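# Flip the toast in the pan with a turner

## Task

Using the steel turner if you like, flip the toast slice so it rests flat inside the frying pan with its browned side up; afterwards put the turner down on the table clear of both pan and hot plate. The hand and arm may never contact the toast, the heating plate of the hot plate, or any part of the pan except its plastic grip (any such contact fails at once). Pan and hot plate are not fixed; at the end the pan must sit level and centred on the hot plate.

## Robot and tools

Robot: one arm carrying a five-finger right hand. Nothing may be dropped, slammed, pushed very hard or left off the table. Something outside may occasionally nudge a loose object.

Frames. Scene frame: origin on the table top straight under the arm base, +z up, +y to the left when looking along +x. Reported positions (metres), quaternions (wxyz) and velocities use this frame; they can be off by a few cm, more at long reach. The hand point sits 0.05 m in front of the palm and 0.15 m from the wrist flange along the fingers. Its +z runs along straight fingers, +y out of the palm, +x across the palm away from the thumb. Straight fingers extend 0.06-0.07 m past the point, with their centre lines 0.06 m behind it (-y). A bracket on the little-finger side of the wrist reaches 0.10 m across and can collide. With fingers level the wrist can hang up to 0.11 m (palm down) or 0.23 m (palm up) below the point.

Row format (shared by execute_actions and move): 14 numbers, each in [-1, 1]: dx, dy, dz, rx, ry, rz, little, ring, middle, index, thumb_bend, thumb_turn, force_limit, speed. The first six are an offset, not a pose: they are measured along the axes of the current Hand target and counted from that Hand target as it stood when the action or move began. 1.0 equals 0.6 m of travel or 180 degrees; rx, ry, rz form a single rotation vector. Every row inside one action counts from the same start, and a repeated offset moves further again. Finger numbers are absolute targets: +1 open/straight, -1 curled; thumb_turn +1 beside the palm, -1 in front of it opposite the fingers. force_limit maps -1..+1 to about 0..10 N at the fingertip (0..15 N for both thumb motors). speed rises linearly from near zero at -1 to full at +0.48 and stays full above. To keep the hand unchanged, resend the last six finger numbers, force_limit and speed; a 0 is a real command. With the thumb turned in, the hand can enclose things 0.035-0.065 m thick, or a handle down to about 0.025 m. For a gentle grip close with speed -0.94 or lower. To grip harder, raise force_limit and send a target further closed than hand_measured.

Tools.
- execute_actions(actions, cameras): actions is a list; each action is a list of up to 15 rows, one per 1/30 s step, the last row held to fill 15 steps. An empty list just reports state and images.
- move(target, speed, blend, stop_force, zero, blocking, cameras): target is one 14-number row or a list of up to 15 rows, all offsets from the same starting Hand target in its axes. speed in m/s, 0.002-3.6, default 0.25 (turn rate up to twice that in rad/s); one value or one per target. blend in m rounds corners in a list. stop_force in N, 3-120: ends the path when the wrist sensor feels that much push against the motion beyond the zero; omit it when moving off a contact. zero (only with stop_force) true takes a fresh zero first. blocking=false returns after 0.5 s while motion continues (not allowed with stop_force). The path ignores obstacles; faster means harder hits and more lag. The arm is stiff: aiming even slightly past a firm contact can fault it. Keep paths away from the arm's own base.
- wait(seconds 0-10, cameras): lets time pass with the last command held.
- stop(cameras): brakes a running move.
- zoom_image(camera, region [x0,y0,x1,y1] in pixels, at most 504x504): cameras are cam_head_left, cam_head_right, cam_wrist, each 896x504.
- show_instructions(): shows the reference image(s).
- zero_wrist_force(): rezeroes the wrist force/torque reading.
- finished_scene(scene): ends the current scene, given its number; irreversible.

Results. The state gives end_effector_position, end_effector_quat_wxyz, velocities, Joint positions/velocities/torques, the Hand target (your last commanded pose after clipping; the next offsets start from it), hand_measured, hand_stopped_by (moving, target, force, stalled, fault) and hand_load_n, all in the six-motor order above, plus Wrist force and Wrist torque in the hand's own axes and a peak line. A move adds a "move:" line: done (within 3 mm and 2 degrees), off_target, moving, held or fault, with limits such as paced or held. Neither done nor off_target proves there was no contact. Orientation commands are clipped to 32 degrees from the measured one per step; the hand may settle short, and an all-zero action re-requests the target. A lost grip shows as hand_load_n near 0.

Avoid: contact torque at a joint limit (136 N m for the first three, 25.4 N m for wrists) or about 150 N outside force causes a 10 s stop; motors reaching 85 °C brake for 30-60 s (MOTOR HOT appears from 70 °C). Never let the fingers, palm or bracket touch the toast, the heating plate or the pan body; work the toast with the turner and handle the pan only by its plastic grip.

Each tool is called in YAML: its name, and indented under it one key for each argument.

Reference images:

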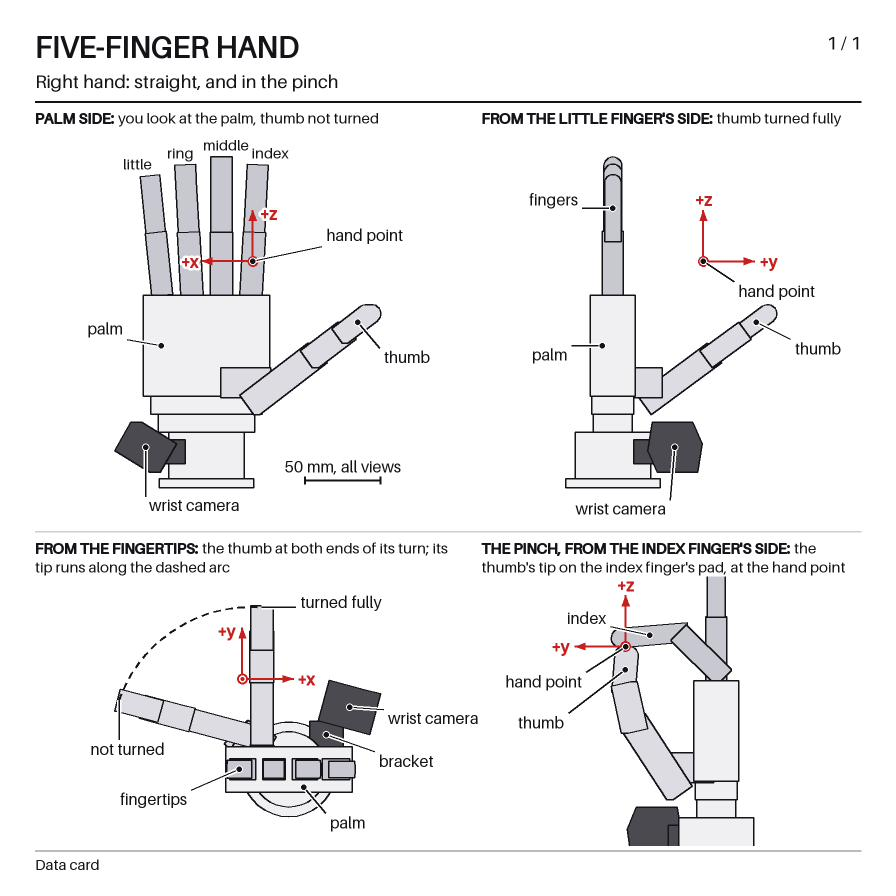

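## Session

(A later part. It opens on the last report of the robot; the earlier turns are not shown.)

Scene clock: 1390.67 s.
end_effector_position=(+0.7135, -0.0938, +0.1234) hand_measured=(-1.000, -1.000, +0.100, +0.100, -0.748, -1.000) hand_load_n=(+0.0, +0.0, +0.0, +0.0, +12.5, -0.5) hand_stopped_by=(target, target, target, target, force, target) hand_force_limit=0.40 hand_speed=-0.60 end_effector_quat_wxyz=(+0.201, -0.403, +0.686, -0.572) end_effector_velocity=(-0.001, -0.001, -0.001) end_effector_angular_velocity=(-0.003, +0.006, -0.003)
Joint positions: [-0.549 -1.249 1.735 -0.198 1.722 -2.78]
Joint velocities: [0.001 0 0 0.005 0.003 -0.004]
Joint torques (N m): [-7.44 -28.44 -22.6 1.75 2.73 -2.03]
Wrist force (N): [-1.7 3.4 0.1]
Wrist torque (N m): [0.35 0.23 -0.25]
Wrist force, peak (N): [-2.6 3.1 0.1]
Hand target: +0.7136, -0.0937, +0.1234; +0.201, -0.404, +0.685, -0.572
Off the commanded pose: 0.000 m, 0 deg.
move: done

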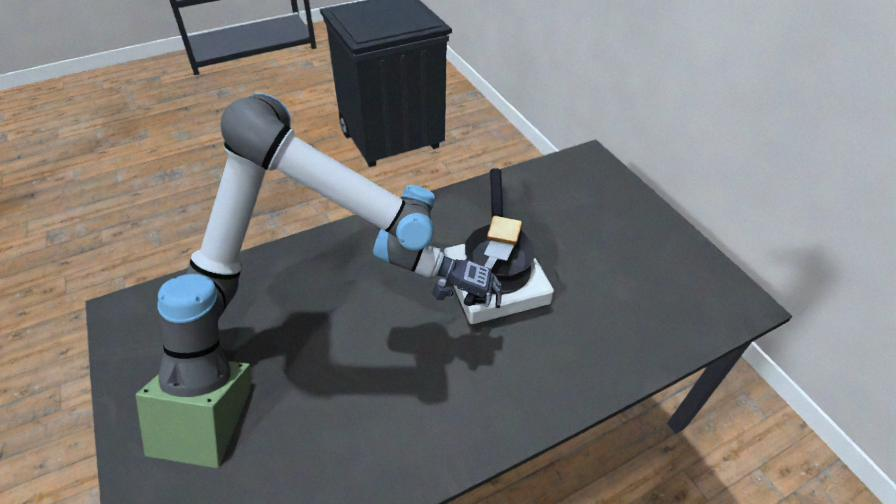

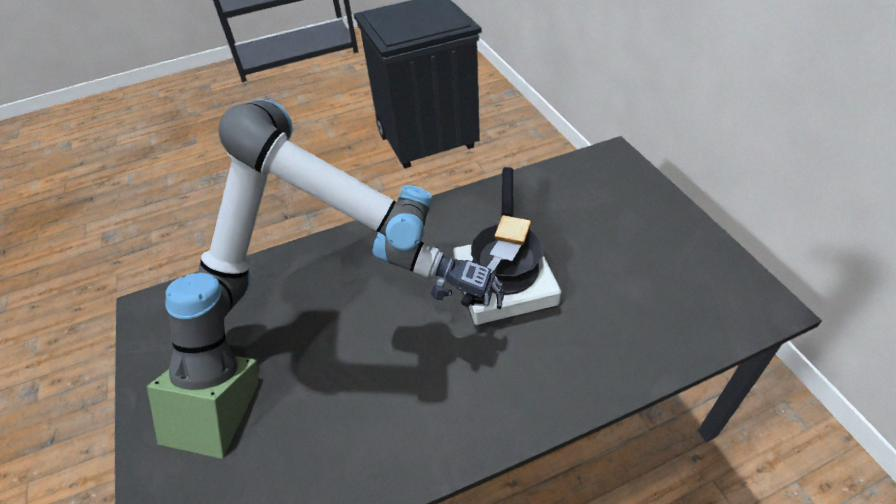

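move:
  target:
    - [-0.004, 0.0205, 0.0057, 0.0026, -0.0055, 0.0214, -1, -1, 0.1, 0.1, -0.99, -1, 0.4, -0.6]
    - [-0.036, 0.0117, 0.0087, 0.0026, -0.0055, 0.0214, -1, -1, 0.1, 0.1, -0.99, -1, 0.4, -0.6]
  speed: 0.04
  cameras: ["cam_head_left", "cam_head_right"]

zoom_image:
  camera: "cam_head_left"
  region: [460, 200, 540, 280]

zoom_image:
  camera: "cam_head_right"
  region: [465, 200, 545, 280]

Scene clock: 1404.77 s.
end_effector_position=(+0.7279, -0.0799, +0.1112) hand_measured=(-1.000, -1.000, +0.100, +0.100, -0.748, -1.000) hand_load_n=(+0.0, +0.0, +0.0, +0.0, +12.5, -0.5) hand_stopped_by=(target, target, target, target, force, target) hand_force_limit=0.40 hand_speed=-0.60 end_effector_quat_wxyz=(+0.228, -0.384, +0.695, -0.564)
Joint positions: [-0.515 -1.22 1.718 -0.221 1.742 -2.706]
Joint torques (N m): [-21.03 -42.59 -12 -2.31 0.07 -0.65]
Wrist force (N): [-1.1 3.1 0.6]
Wrist torque (N m): [0.27 0.17 -0.20]
Wrist force, peak (N): [-1.7 3.7 0.1]
Hand target: +0.7280, -0.0798, +0.1114; +0.228, -0.384, +0.695, -0.564
Off the commanded pose: 0.000 m, 0 deg.
move: done

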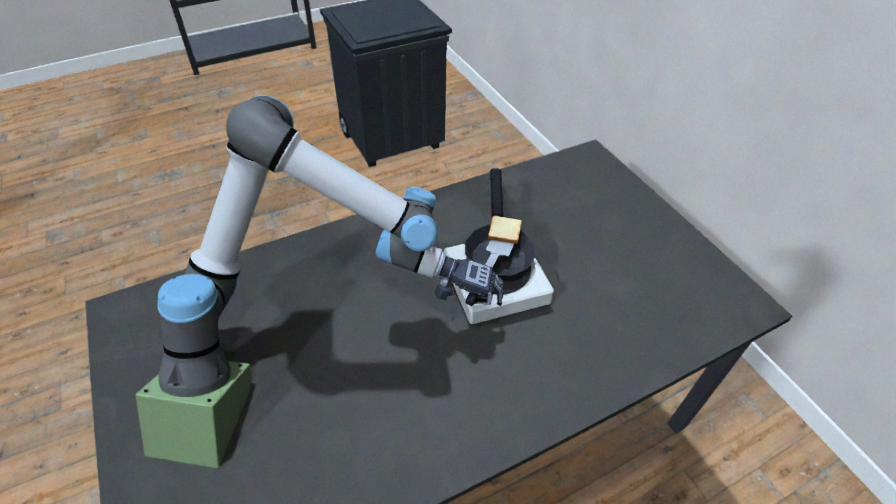

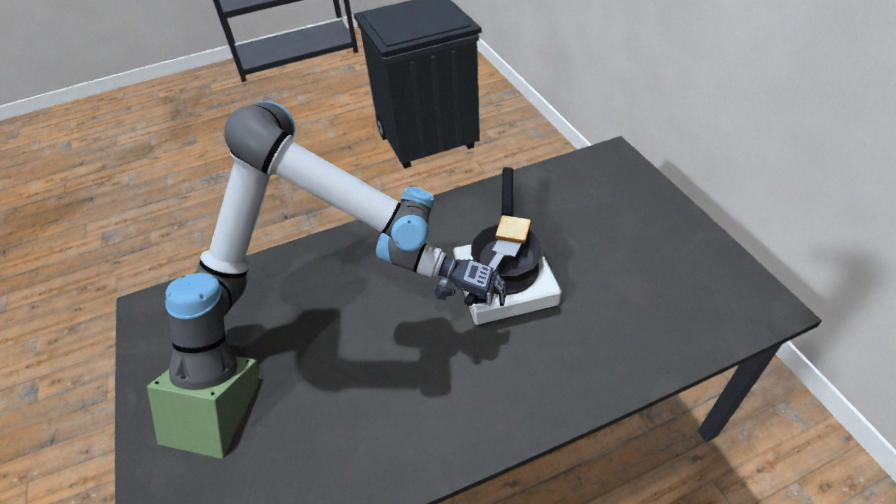

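Scaled by 6.300.

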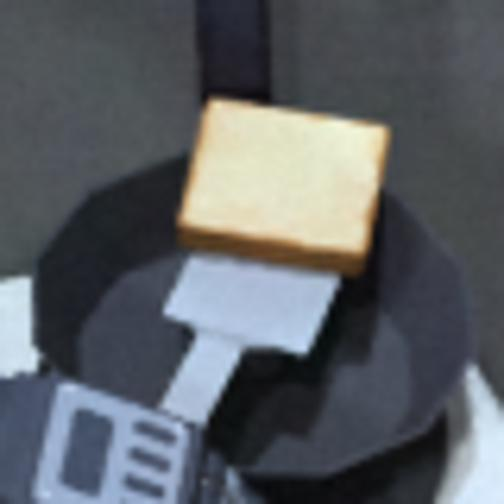

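Scaled by 6.300.

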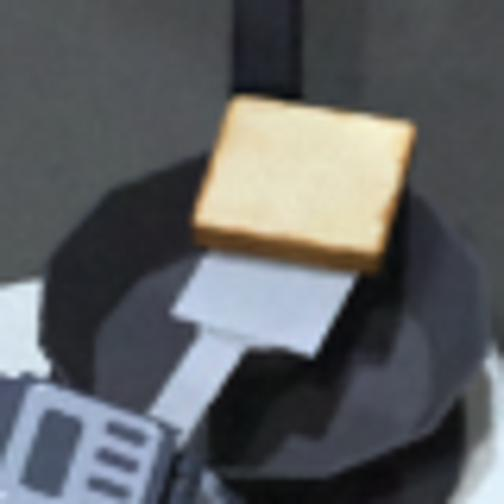

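move:
  target:
    - [-0.0163, -0.0025, 0.002, 0, 0, 0, -1, -1, 0.1, 0.1, -0.99, -1, 0.4, -0.6]
    - [-0.0067, -0.0825, -0.0198, 0, 0, 0, -1, -1, 0.1, 0.1, -0.99, -1, 0.4, -0.6]
  speed: [0.04, 0.05]
  cameras: ["cam_head_left", "cam_head_right"]

zoom_image:
  camera: "cam_head_left"
  region: [460, 190, 540, 270]

zoom_image:
  camera: "cam_head_right"
  region: [465, 190, 545, 270]

Scene clock: 1411.27 s.
end_effector_position=(+0.7352, -0.0728, +0.1617) hand_measured=(-1.000, -1.000, +0.100, +0.100, -0.748, -1.000) hand_load_n=(+0.0, +0.0, +0.0, +0.0, +12.5, -0.5) hand_stopped_by=(target, target, target, target, force, target) hand_force_limit=0.40 hand_speed=-0.60 end_effector_quat_wxyz=(+0.228, -0.384, +0.694, -0.564) end_effector_velocity=(+0.000, +0.000, -0.003) end_effector_angular_velocity=(-0.003, -0.001, +0.002)
Joint positions: [-0.547 -1.282 1.665 -0.108 1.71 -2.715]
Joint velocities: [0.003 0.003 0.004 -0.01 0.003 -0.001]
Joint torques (N m): [-7.99 -21.54 -9.7 -2.8 2.78 0.02]
Wrist force (N): [-0.8 3.3 0.4]
Wrist torque (N m): [0.28 0.13 -0.23]
Wrist force, peak (N): [-0.4 3.7 0.8]
Hand target: +0.7352, -0.0728, +0.1614; +0.228, -0.384, +0.695, -0.564
Off the commanded pose: 0.000 m, 0 deg.
move: done

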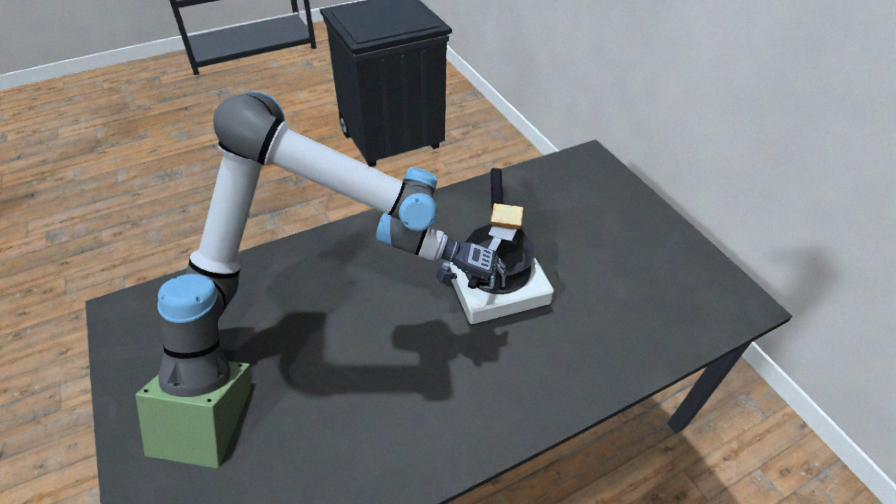

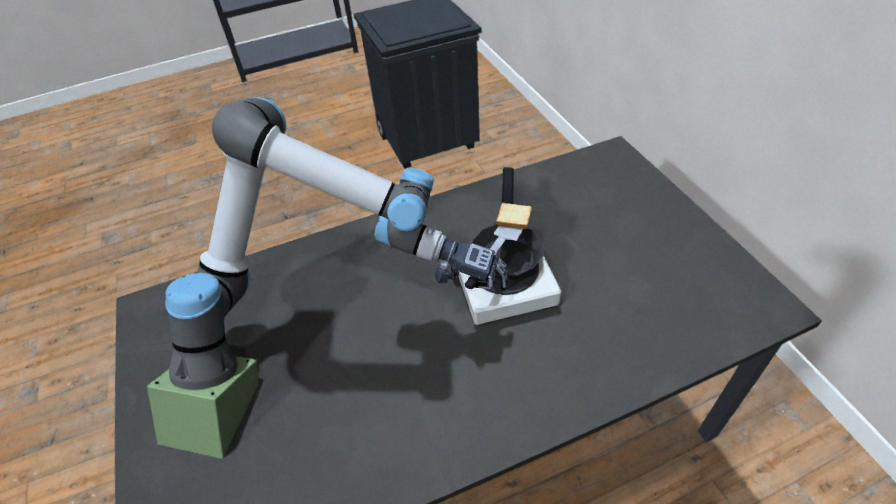

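Scaled by 6.300.

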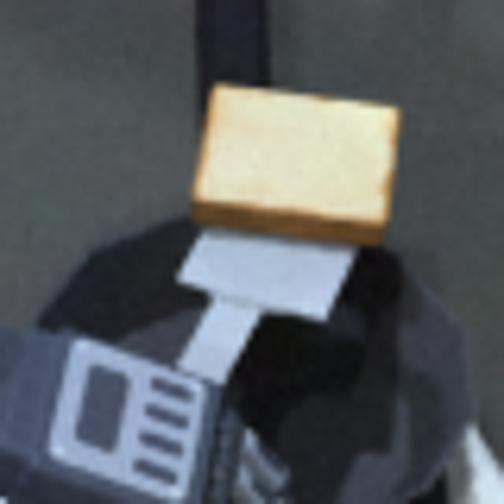

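Scaled by 6.300.

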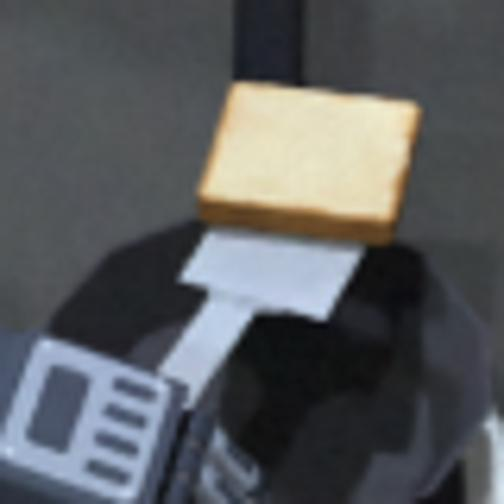

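move:
  target: [0.0988, -0.0143, -0.0084, 0, 0, 0, -1, -1, 0.1, 0.1, -0.99, -1, 0.4, -0.6]
  speed: 0.06
  cameras: ["cam_head_left", "cam_head_right"]

zoom_image:
  camera: "cam_head_left"
  region: [455, 195, 545, 285]

zoom_image:
  camera: "cam_head_right"
  region: [460, 195, 550, 285]

Scene clock: 1448.00 s.
end_effector_position=(+0.6982, -0.1172, +0.1781) hand_measured=(-1.000, -1.000, +0.100, +0.100, -0.748, -1.000) hand_load_n=(-0.5, +0.0, +0.0, +0.0, +12.5, -0.5) hand_stopped_by=(target, target, target, target, force, target) hand_force_limit=0.40 hand_speed=-0.60 end_effector_quat_wxyz=(+0.228, -0.384, +0.694, -0.564) end_effector_velocity=(+0.001, +0.001, +0.000) end_effector_angular_velocity=(+0.000, -0.001, -0.002)
Joint positions: [-0.677 -1.338 1.772 -0.163 1.585 -2.75]
Joint velocities: [0.003 0.002 -0.004 0.002 0.005 0.002]
Joint torques (N m): [-9.22 -15.75 -23.84 1.37 1.96 2.14]
Wrist force (N): [-1.1 3.1 0.6]
Wrist torque (N m): [0.24 0.10 -0.25]
Wrist force, peak (N): [-1.9 3.6 0.3]
Hand target: +0.6982, -0.1172, +0.1779; +0.228, -0.384, +0.695, -0.564
Off the commanded pose: 0.000 m, 0 deg.
move: done

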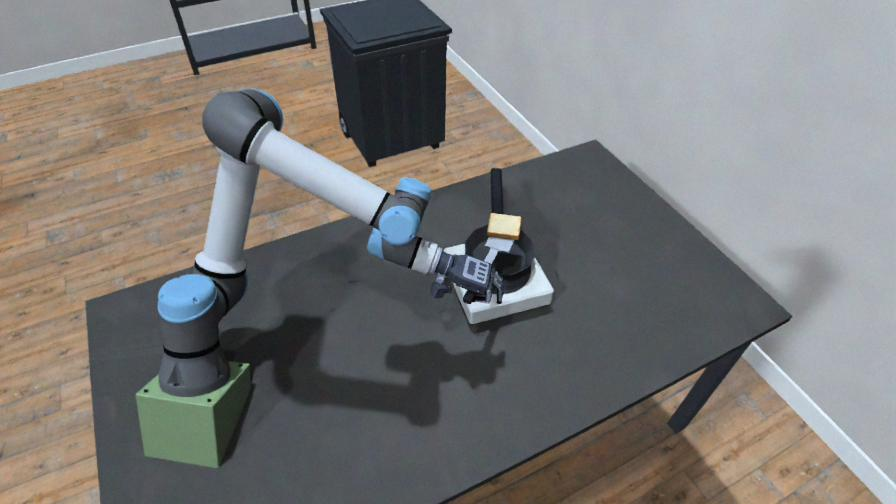

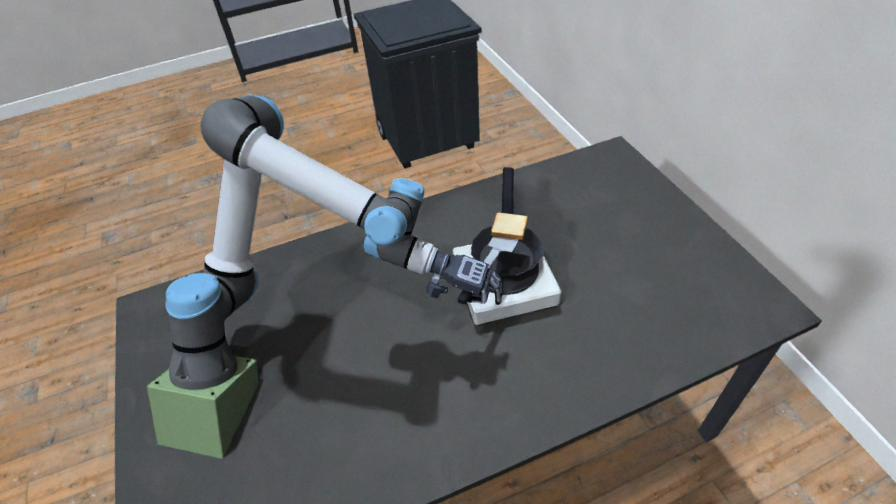

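Scaled by 5.600.

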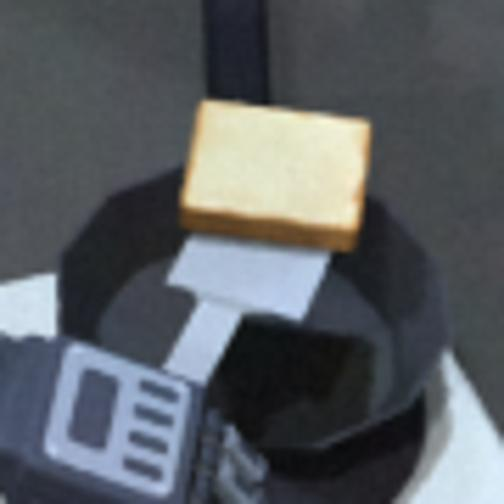

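Scaled by 5.600.

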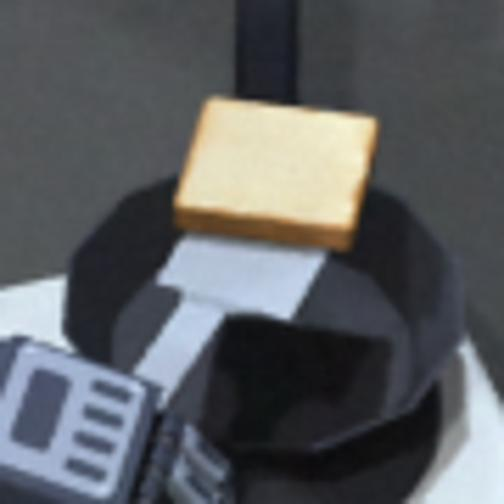

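move:
  target: [0.0097, 0.086, 0.021, -0.0039, 0.0082, -0.0321, -1, -1, 0.1, 0.1, -0.99, -1, 0.4, -0.6]
  speed: 0.05
  cameras: ["cam_head_left", "cam_head_right"]

zoom_image:
  camera: "cam_head_left"
  region: [455, 205, 545, 295]

zoom_image:
  camera: "cam_head_right"
  region: [460, 205, 550, 295]

Scene clock: 1465.77 s.
end_effector_position=(+0.6897, -0.1260, +0.1256) hand_measured=(-1.000, -1.000, +0.100, +0.100, -0.748, -1.000) hand_load_n=(+0.0, +0.0, +0.0, +0.0, +12.5, -0.5) hand_stopped_by=(target, target, target, target, force, target) hand_force_limit=0.40 hand_speed=-0.60 end_effector_quat_wxyz=(+0.187, -0.413, +0.681, -0.575) end_effector_velocity=(+0.000, +0.001, +0.001) end_effector_angular_velocity=(+0.009, -0.002, +0.000)
Joint positions: [-0.621 -1.264 1.798 -0.241 1.659 -2.834]
Joint velocities: [-0.002 -0.004 0 0.007 -0.006 0.007]
Joint torques (N m): [-20.46 -39.92 -24.44 1.91 -0.27 2.45]
Wrist force (N): [-1.6 2.9 0.8]
Wrist torque (N m): [0.24 0.20 -0.30]
Wrist force, peak (N): [-1.8 3.7 0.9]
Hand target: +0.6898, -0.1260, +0.1259; +0.188, -0.413, +0.681, -0.575
Off the commanded pose: 0.000 m, 0 deg.
move: done

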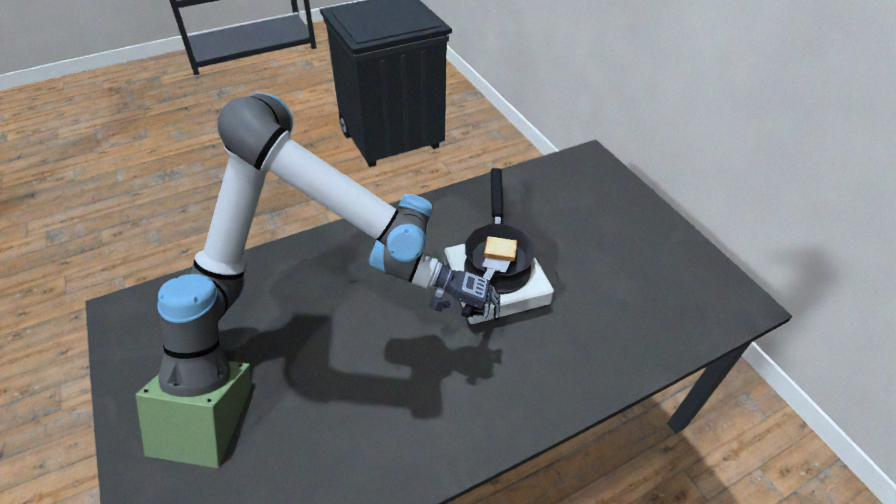

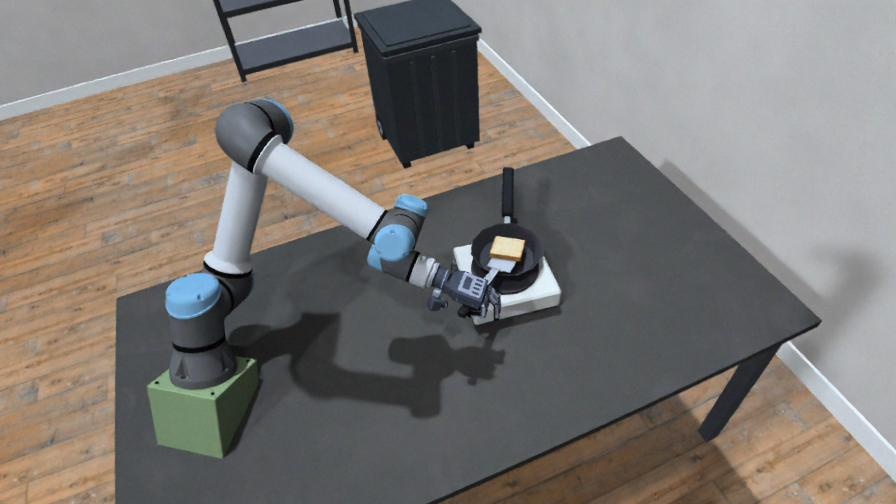

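Scaled by 5.600.

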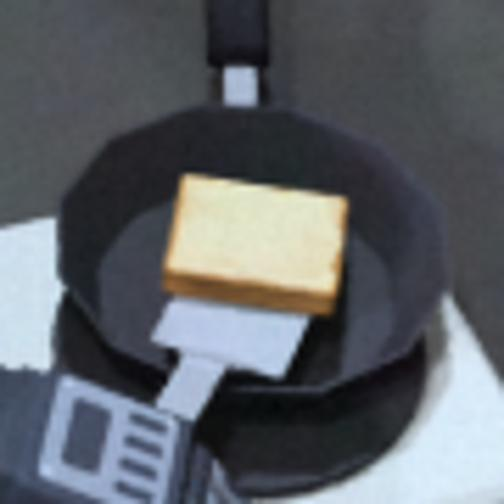

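Scaled by 5.600.

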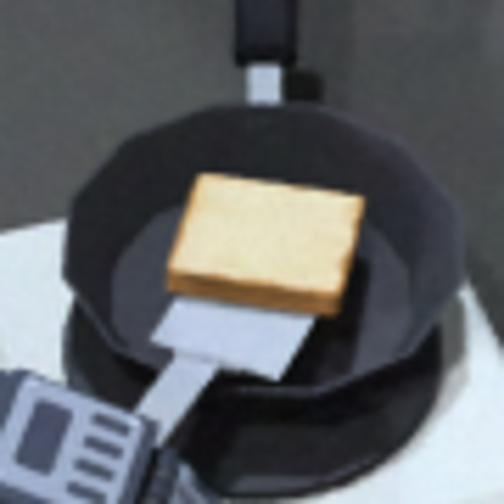

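execute_actions:
  actions: []

Scene clock: 1495.17 s.
end_effector_position=(+0.6898, -0.1260, +0.1259) hand_measured=(-1.000, -1.000, +0.100, +0.100, -0.748, -1.000) hand_load_n=(+0.0, +0.5, +0.0, +0.0, +12.5, -1.0) hand_stopped_by=(target, target, target, target, force, target) hand_force_limit=0.40 hand_speed=-0.60 end_effector_quat_wxyz=(+0.188, -0.413, +0.681, -0.575)
Joint positions: [-0.622 -1.265 1.798 -0.24 1.658 -2.834]
Joint velocities: within noise
Joint torques (N m): [-21.42 -42.83 -20.62 0.68 0.67 2.29]
Motor temperatures (°C): [23 25 22 35 36 27]
Wrist force (N): [-1.7 3.3 0.8]
Wrist torque (N m): [0.30 0.23 -0.29]
Wrist force, peak (N): [-1.8 3.4 0.7]
Hand target: +0.6898, -0.1260, +0.1259; +0.188, -0.413, +0.681, -0.575
Off the commanded pose: 0.000 m, 0 deg.
camera_calibration:
cam_wrist: T_world_to_cam=[[-0.509833, -0.223225, -0.830808, 0.422041], [-0.0268803, 0.96941, -0.24397, 0.171725], [0.859854, -0.102052, -0.500237, -0.429437], [0, 0, 0, 1]] pos_world=[0.589039, -0.116086, 0.17771]

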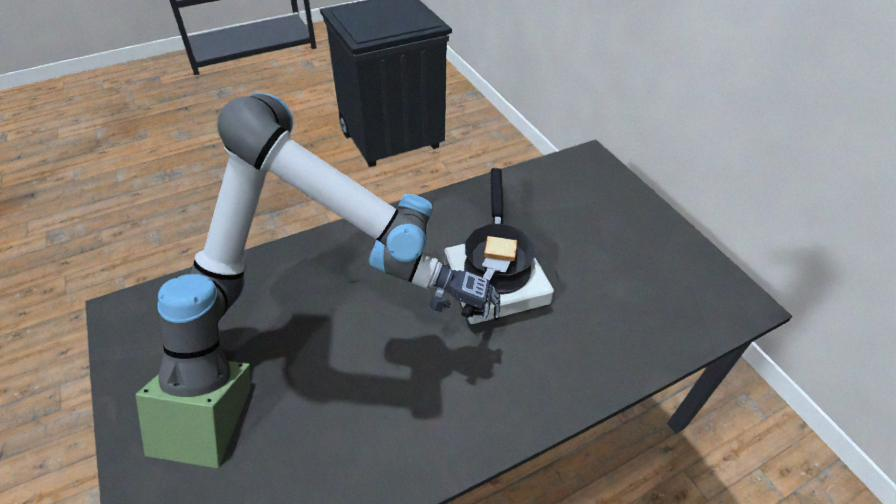

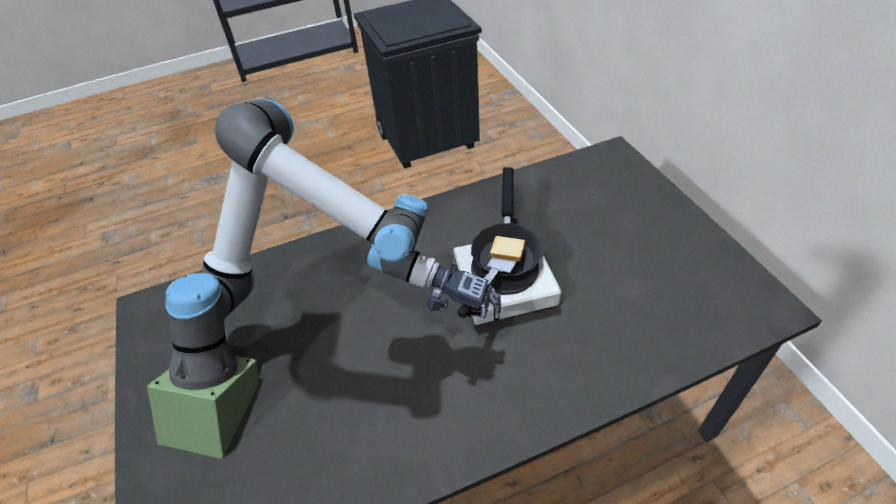

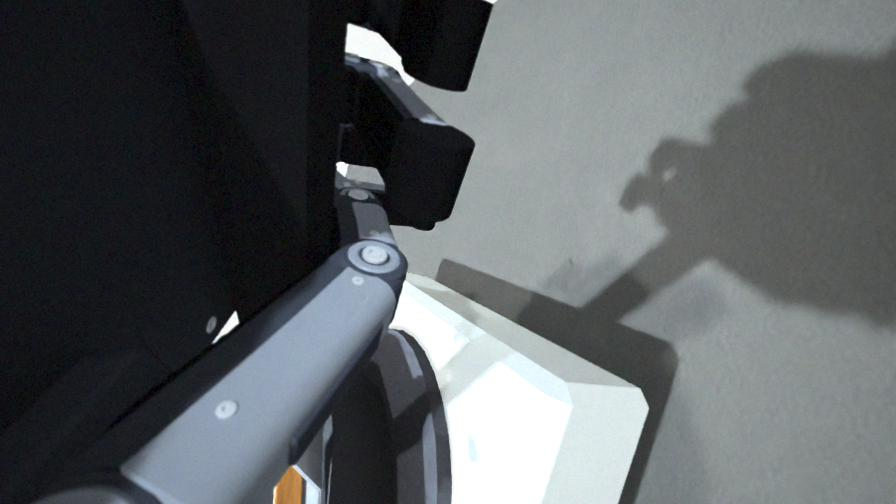

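zoom_image:
  camera: "cam_head_right"
  region: [440, 200, 580, 330]

zoom_image:
  camera: "cam_head_left"
  region: [430, 200, 570, 330]

Scaled by 3.600.

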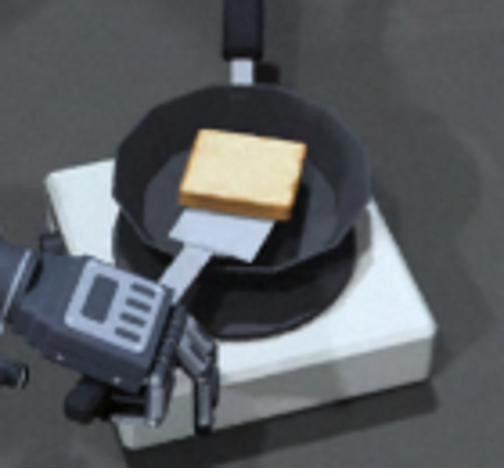

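Scaled by 3.600.

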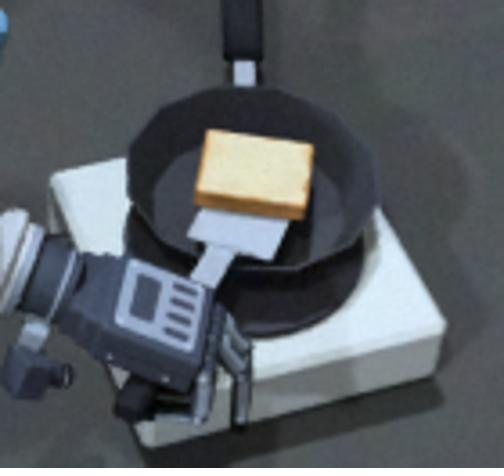

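move:
  target: [-0.0191, -0.0561, -0.0121, -0.0065, 0.0137, -0.0534, -1, -1, 0.1, 0.1, -0.99, -1, 0.4, -0.6]
  speed: 0.03
  stop_force: 6

zoom_image:
  camera: "cam_head_right"
  region: [440, 200, 580, 330]

zoom_image:
  camera: "cam_head_left"
  region: [430, 200, 570, 330]

Scene clock: 1546.73 s.
end_effector_position=(+0.7029, -0.1124, +0.1569) hand_measured=(-1.000, -1.000, +0.100, +0.100, -0.748, -1.000) hand_load_n=(+0.0, +0.0, +0.0, +0.0, +12.5, -0.5) hand_stopped_by=(target, target, target, target, force, target) hand_force_limit=0.40 hand_speed=-0.60 end_effector_quat_wxyz=(+0.120, -0.458, +0.653, -0.591)
Joint positions: [-0.579 -1.277 1.676 -0.074 1.736 -2.985]
Joint torques (N m): [-21.67 -34.5 -11.91 -2.67 -0.19 2.31]
Wrist force (N): [-2.1 2.9 0.1]
Wrist torque (N m): [0.27 0.26 -0.30]
Wrist force, peak (N): [-2.6 3.2 0.1]
Hand target: +0.7029, -0.1124, +0.1569; +0.120, -0.458, +0.653, -0.591
Off the commanded pose: 0.000 m, 0 deg.
move: done
cam_wrist: T_world_to_cam=[[-0.604562, -0.32126, -0.728901, 0.49704], [-0.0634242, 0.931572, -0.357982, 0.205804], [0.794029, -0.170192, -0.583569, -0.372157], [0, 0, 0, 1]] pos_world=[0.609048, -0.0953805, 0.218788]

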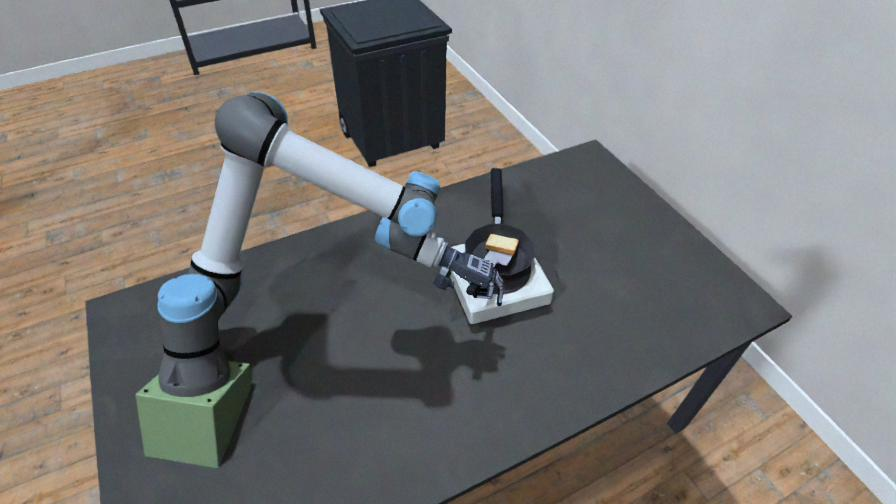

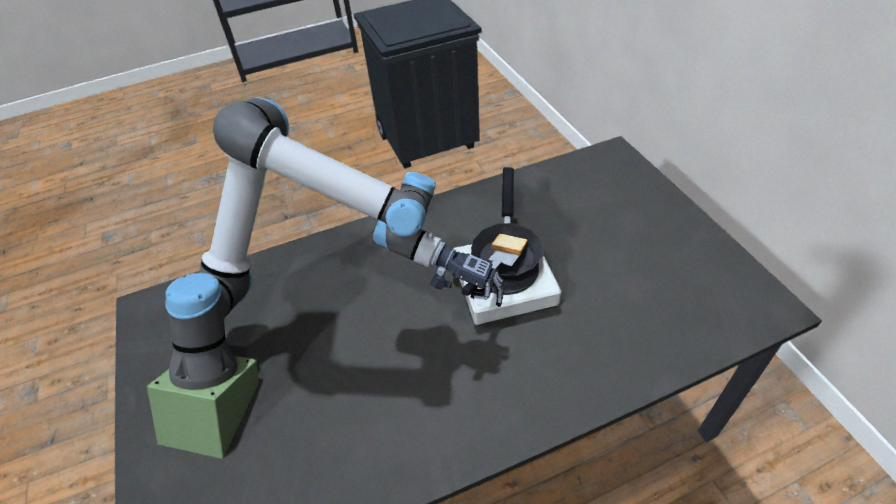

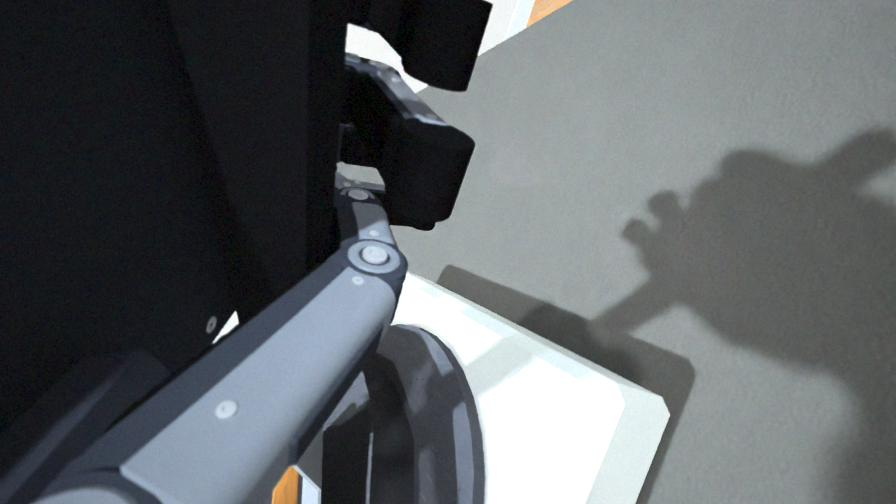

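Scaled by 3.600.

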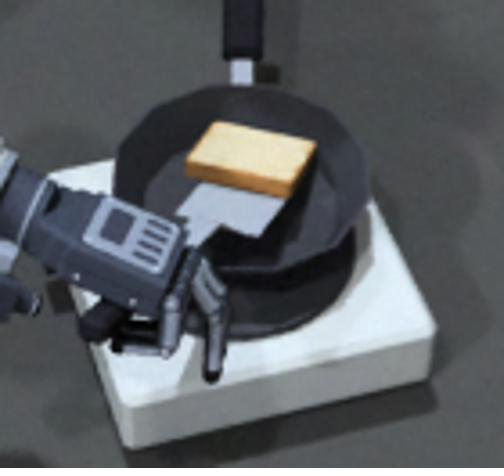

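Scaled by 3.600.

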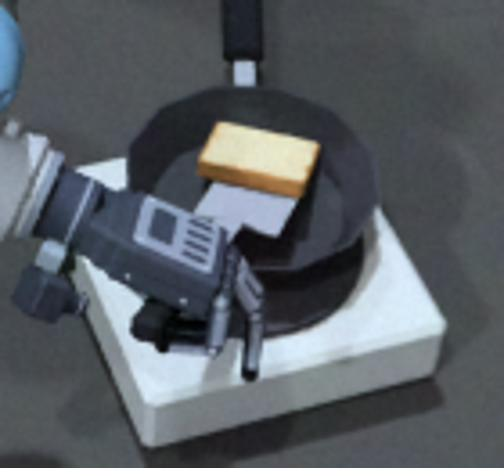

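move:
  target:
    - [-0.0054, -0.1036, -0.0258, -0.0104, 0.0219, -0.0855, -1, -1, 0.1, 0.1, -0.99, -1, 0.4, -0.6]
    - [-0.0348, -0.1990, -0.0466, -0.0201, 0.0424, -0.1656, -1, -1, 0.1, 0.1, -0.99, -1, 0.4, -0.6]
  speed: 0.06
  stop_force: 6

zoom_image:
  camera: "cam_head_right"
  region: [440, 200, 580, 330]

zoom_image:
  camera: "cam_head_left"
  region: [430, 200, 570, 330]

Scene clock: 1581.83 s.
end_effector_position=(+0.7495, -0.0644, +0.2617) hand_measured=(-1.000, -1.000, +0.100, +0.100, -0.748, -1.000) hand_load_n=(+0.0, +0.0, +0.0, +0.0, +12.0, +0.0) hand_stopped_by=(target, target, target, target, force, target) hand_force_limit=0.40 hand_speed=-0.60 end_effector_quat_wxyz=(+0.094, +0.574, -0.538, +0.610)
Joint positions: [-0.436 -1.188 1.189 0.395 2.006 -3.437]
Joint torques (N m): [-22.74 -52.29 -22.11 -2.07 -0.09 1.57]
Wrist force (N): [-3.3 1.7 0.2]
Wrist torque (N m): [0.14 0.26 -0.25]
Wrist force, peak (N): [-3.6 2.4 0.1]
Hand target: +0.7495, -0.0644, +0.2618; +0.094, +0.574, -0.538, +0.610
Off the commanded pose: 0.000 m, 0 deg.
move: done
cam_wrist: T_world_to_cam=[[-0.800543, -0.524625, -0.289655, 0.635938], [-0.253792, 0.734654, -0.629185, 0.402541], [0.542882, -0.430177, -0.721267, -0.132232], [0, 0, 0, 1]] pos_world=[0.683044, -0.0189825, 0.342101]

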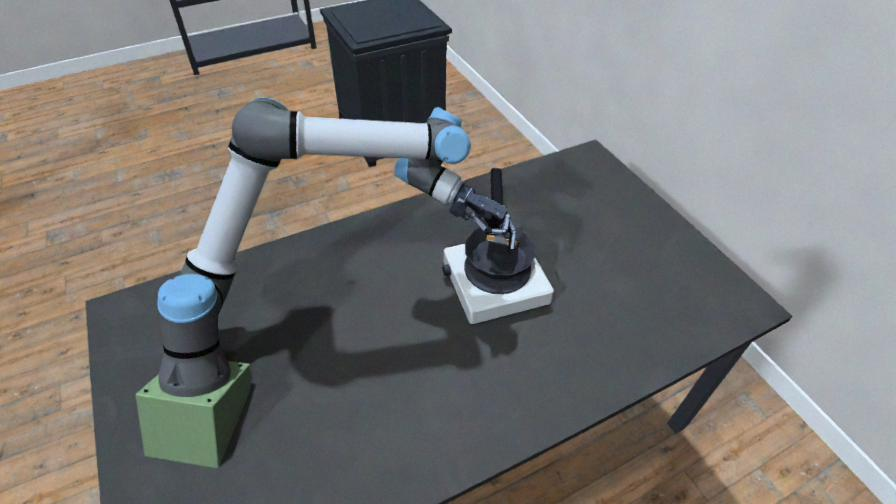

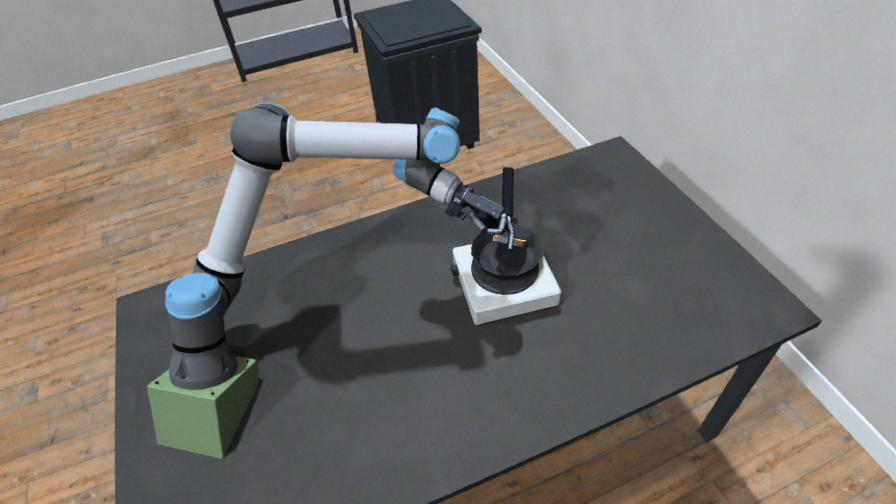

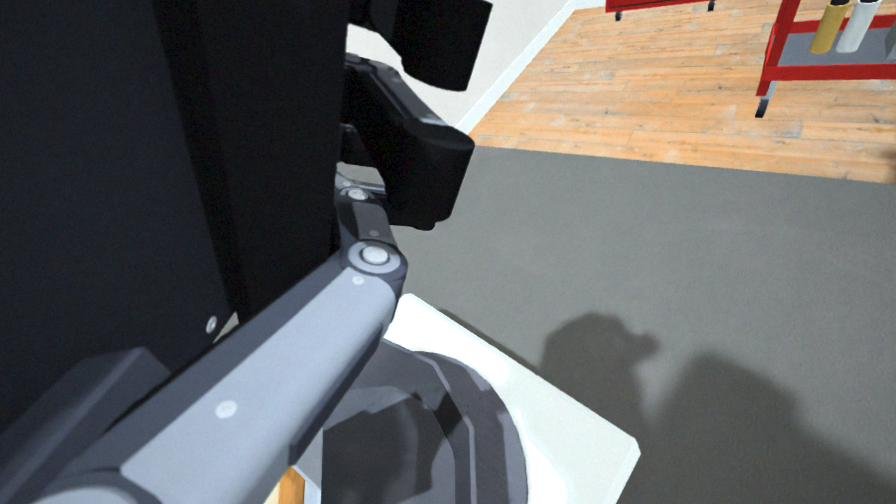

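Scaled by 3.600.

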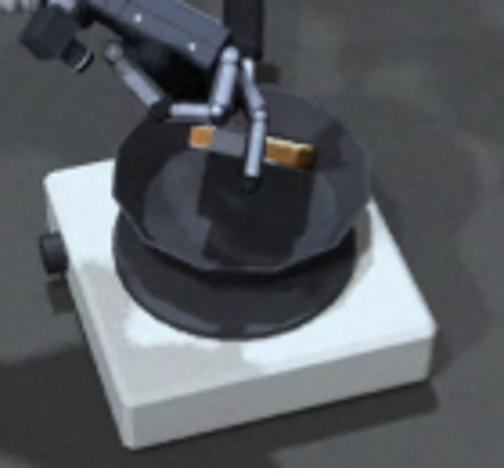

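Scaled by 3.600.

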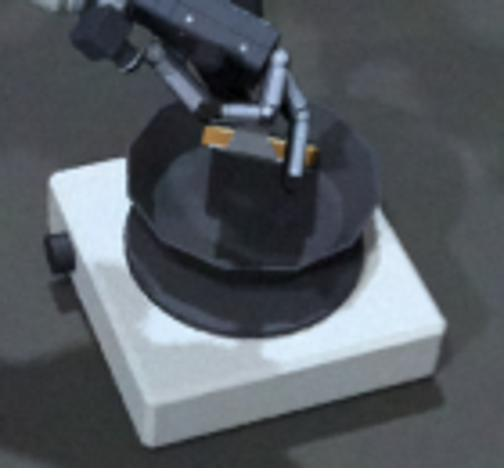

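move:
  target:
    - [-0.0011, -0.0972, -0.0248, -0.0098, 0.0205, -0.0802, -1, -1, 0.1, 0.1, -0.99, -1, 0.4, -0.6]
    - [-0.0282, -0.1909, -0.0455, -0.0195, 0.0411, -0.1603, -1, -1, 0.1, 0.1, -0.99, -1, 0.4, -0.6]
  speed: 0.06
  stop_force: 6

zoom_image:
  camera: "cam_head_right"
  region: [440, 200, 580, 330]

zoom_image:
  camera: "cam_head_left"
  region: [430, 200, 570, 330]

Scene clock: 1596.10 s.
end_effector_position=(+0.8224, +0.0112, +0.3176) hand_measured=(-1.000, -1.000, +0.100, +0.100, -0.748, -1.000) hand_load_n=(+0.5, +0.0, +0.0, +0.0, +12.0, +0.0) hand_stopped_by=(target, target, target, target, force, target) hand_force_limit=0.40 hand_speed=-0.60 end_effector_quat_wxyz=(+0.294, +0.647, -0.389, +0.586)
Joint positions: [-0.241 -0.758 0.283 0.915 2.325 -3.851]
Joint torques (N m): [-25.05 -67.96 -12.75 -1.69 0.2 -1.9]
Wrist force (N): [-5.0 0.0 -0.3]
Wrist torque (N m): [0.14 0.43 -0.34]
Wrist force, peak (N): [-5.1 -0.5 -0.5]
Hand target: +0.8224, +0.0112, +0.3176; +0.294, +0.647, -0.389, +0.586
Off the commanded pose: 0.000 m, 0 deg.
move: done
cam_wrist: T_world_to_cam=[[-0.814231, -0.538964, 0.215745, 0.601028], [-0.505071, 0.474418, -0.720993, 0.639472], [0.286236, -0.696021, -0.658501, 0.0950808], [0, 0, 0, 1]] pos_world=[0.785139, 0.0867341, 0.393997]

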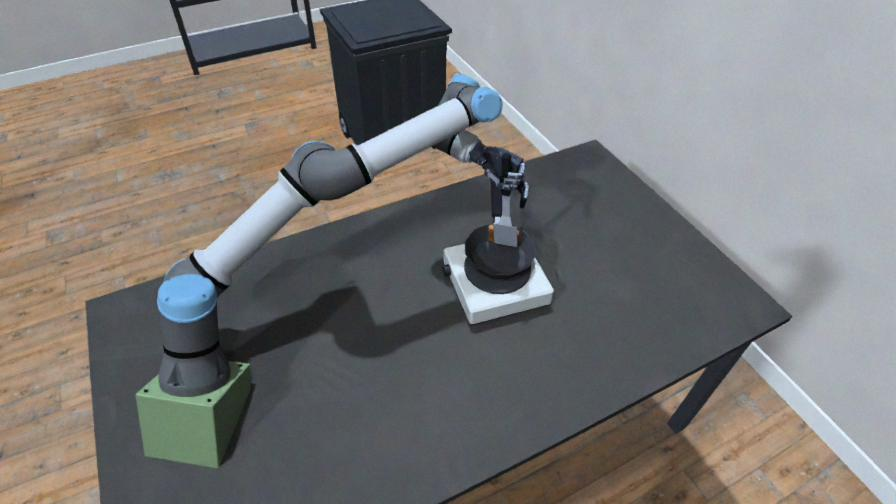

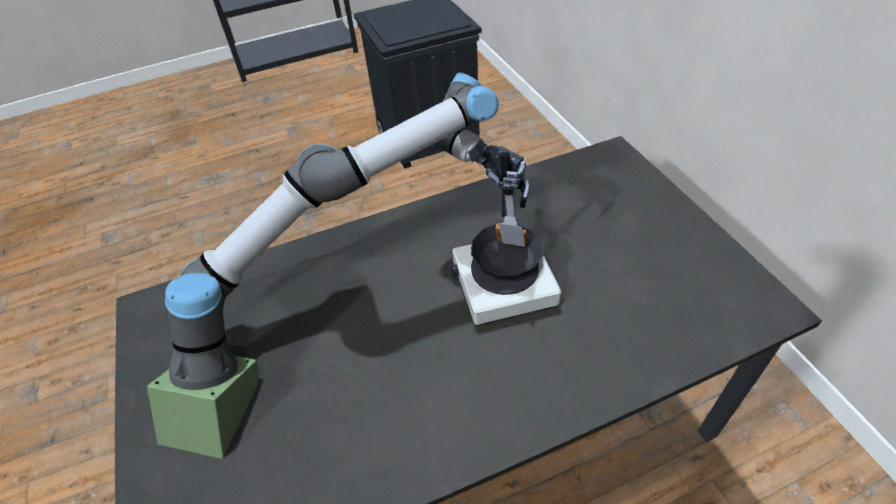

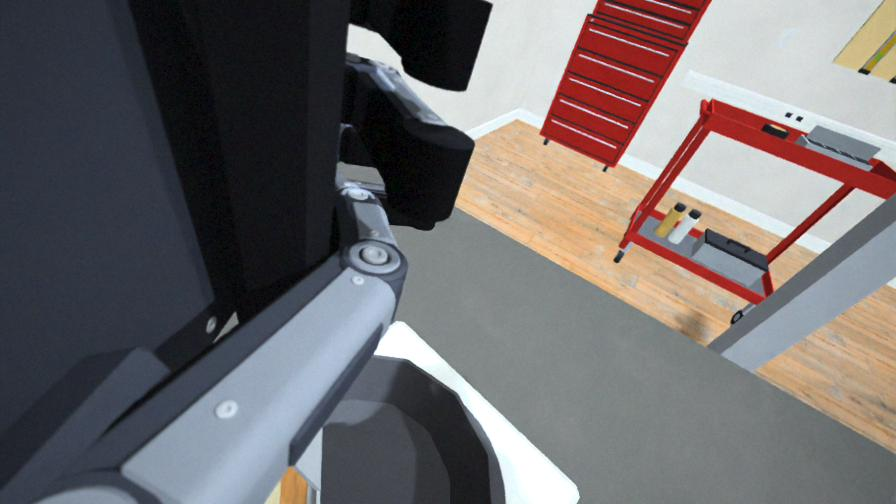

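Scaled by 3.600.

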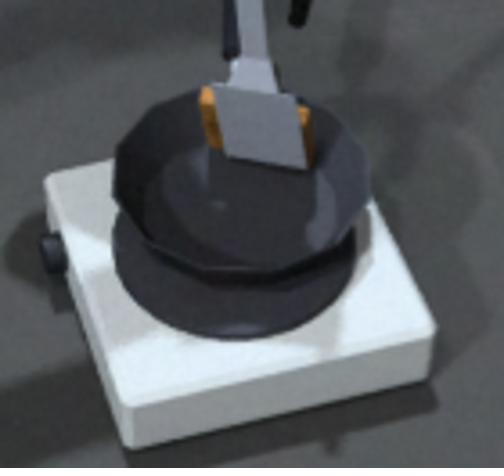

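Scaled by 3.600.

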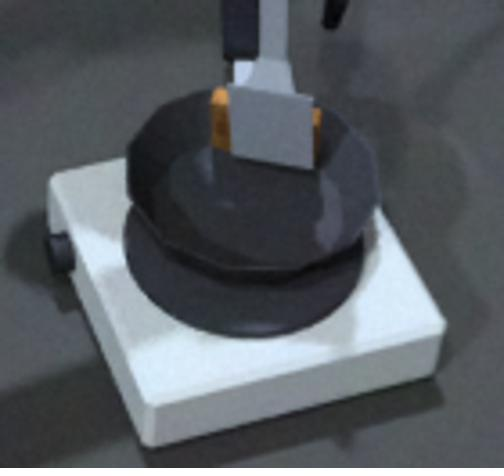

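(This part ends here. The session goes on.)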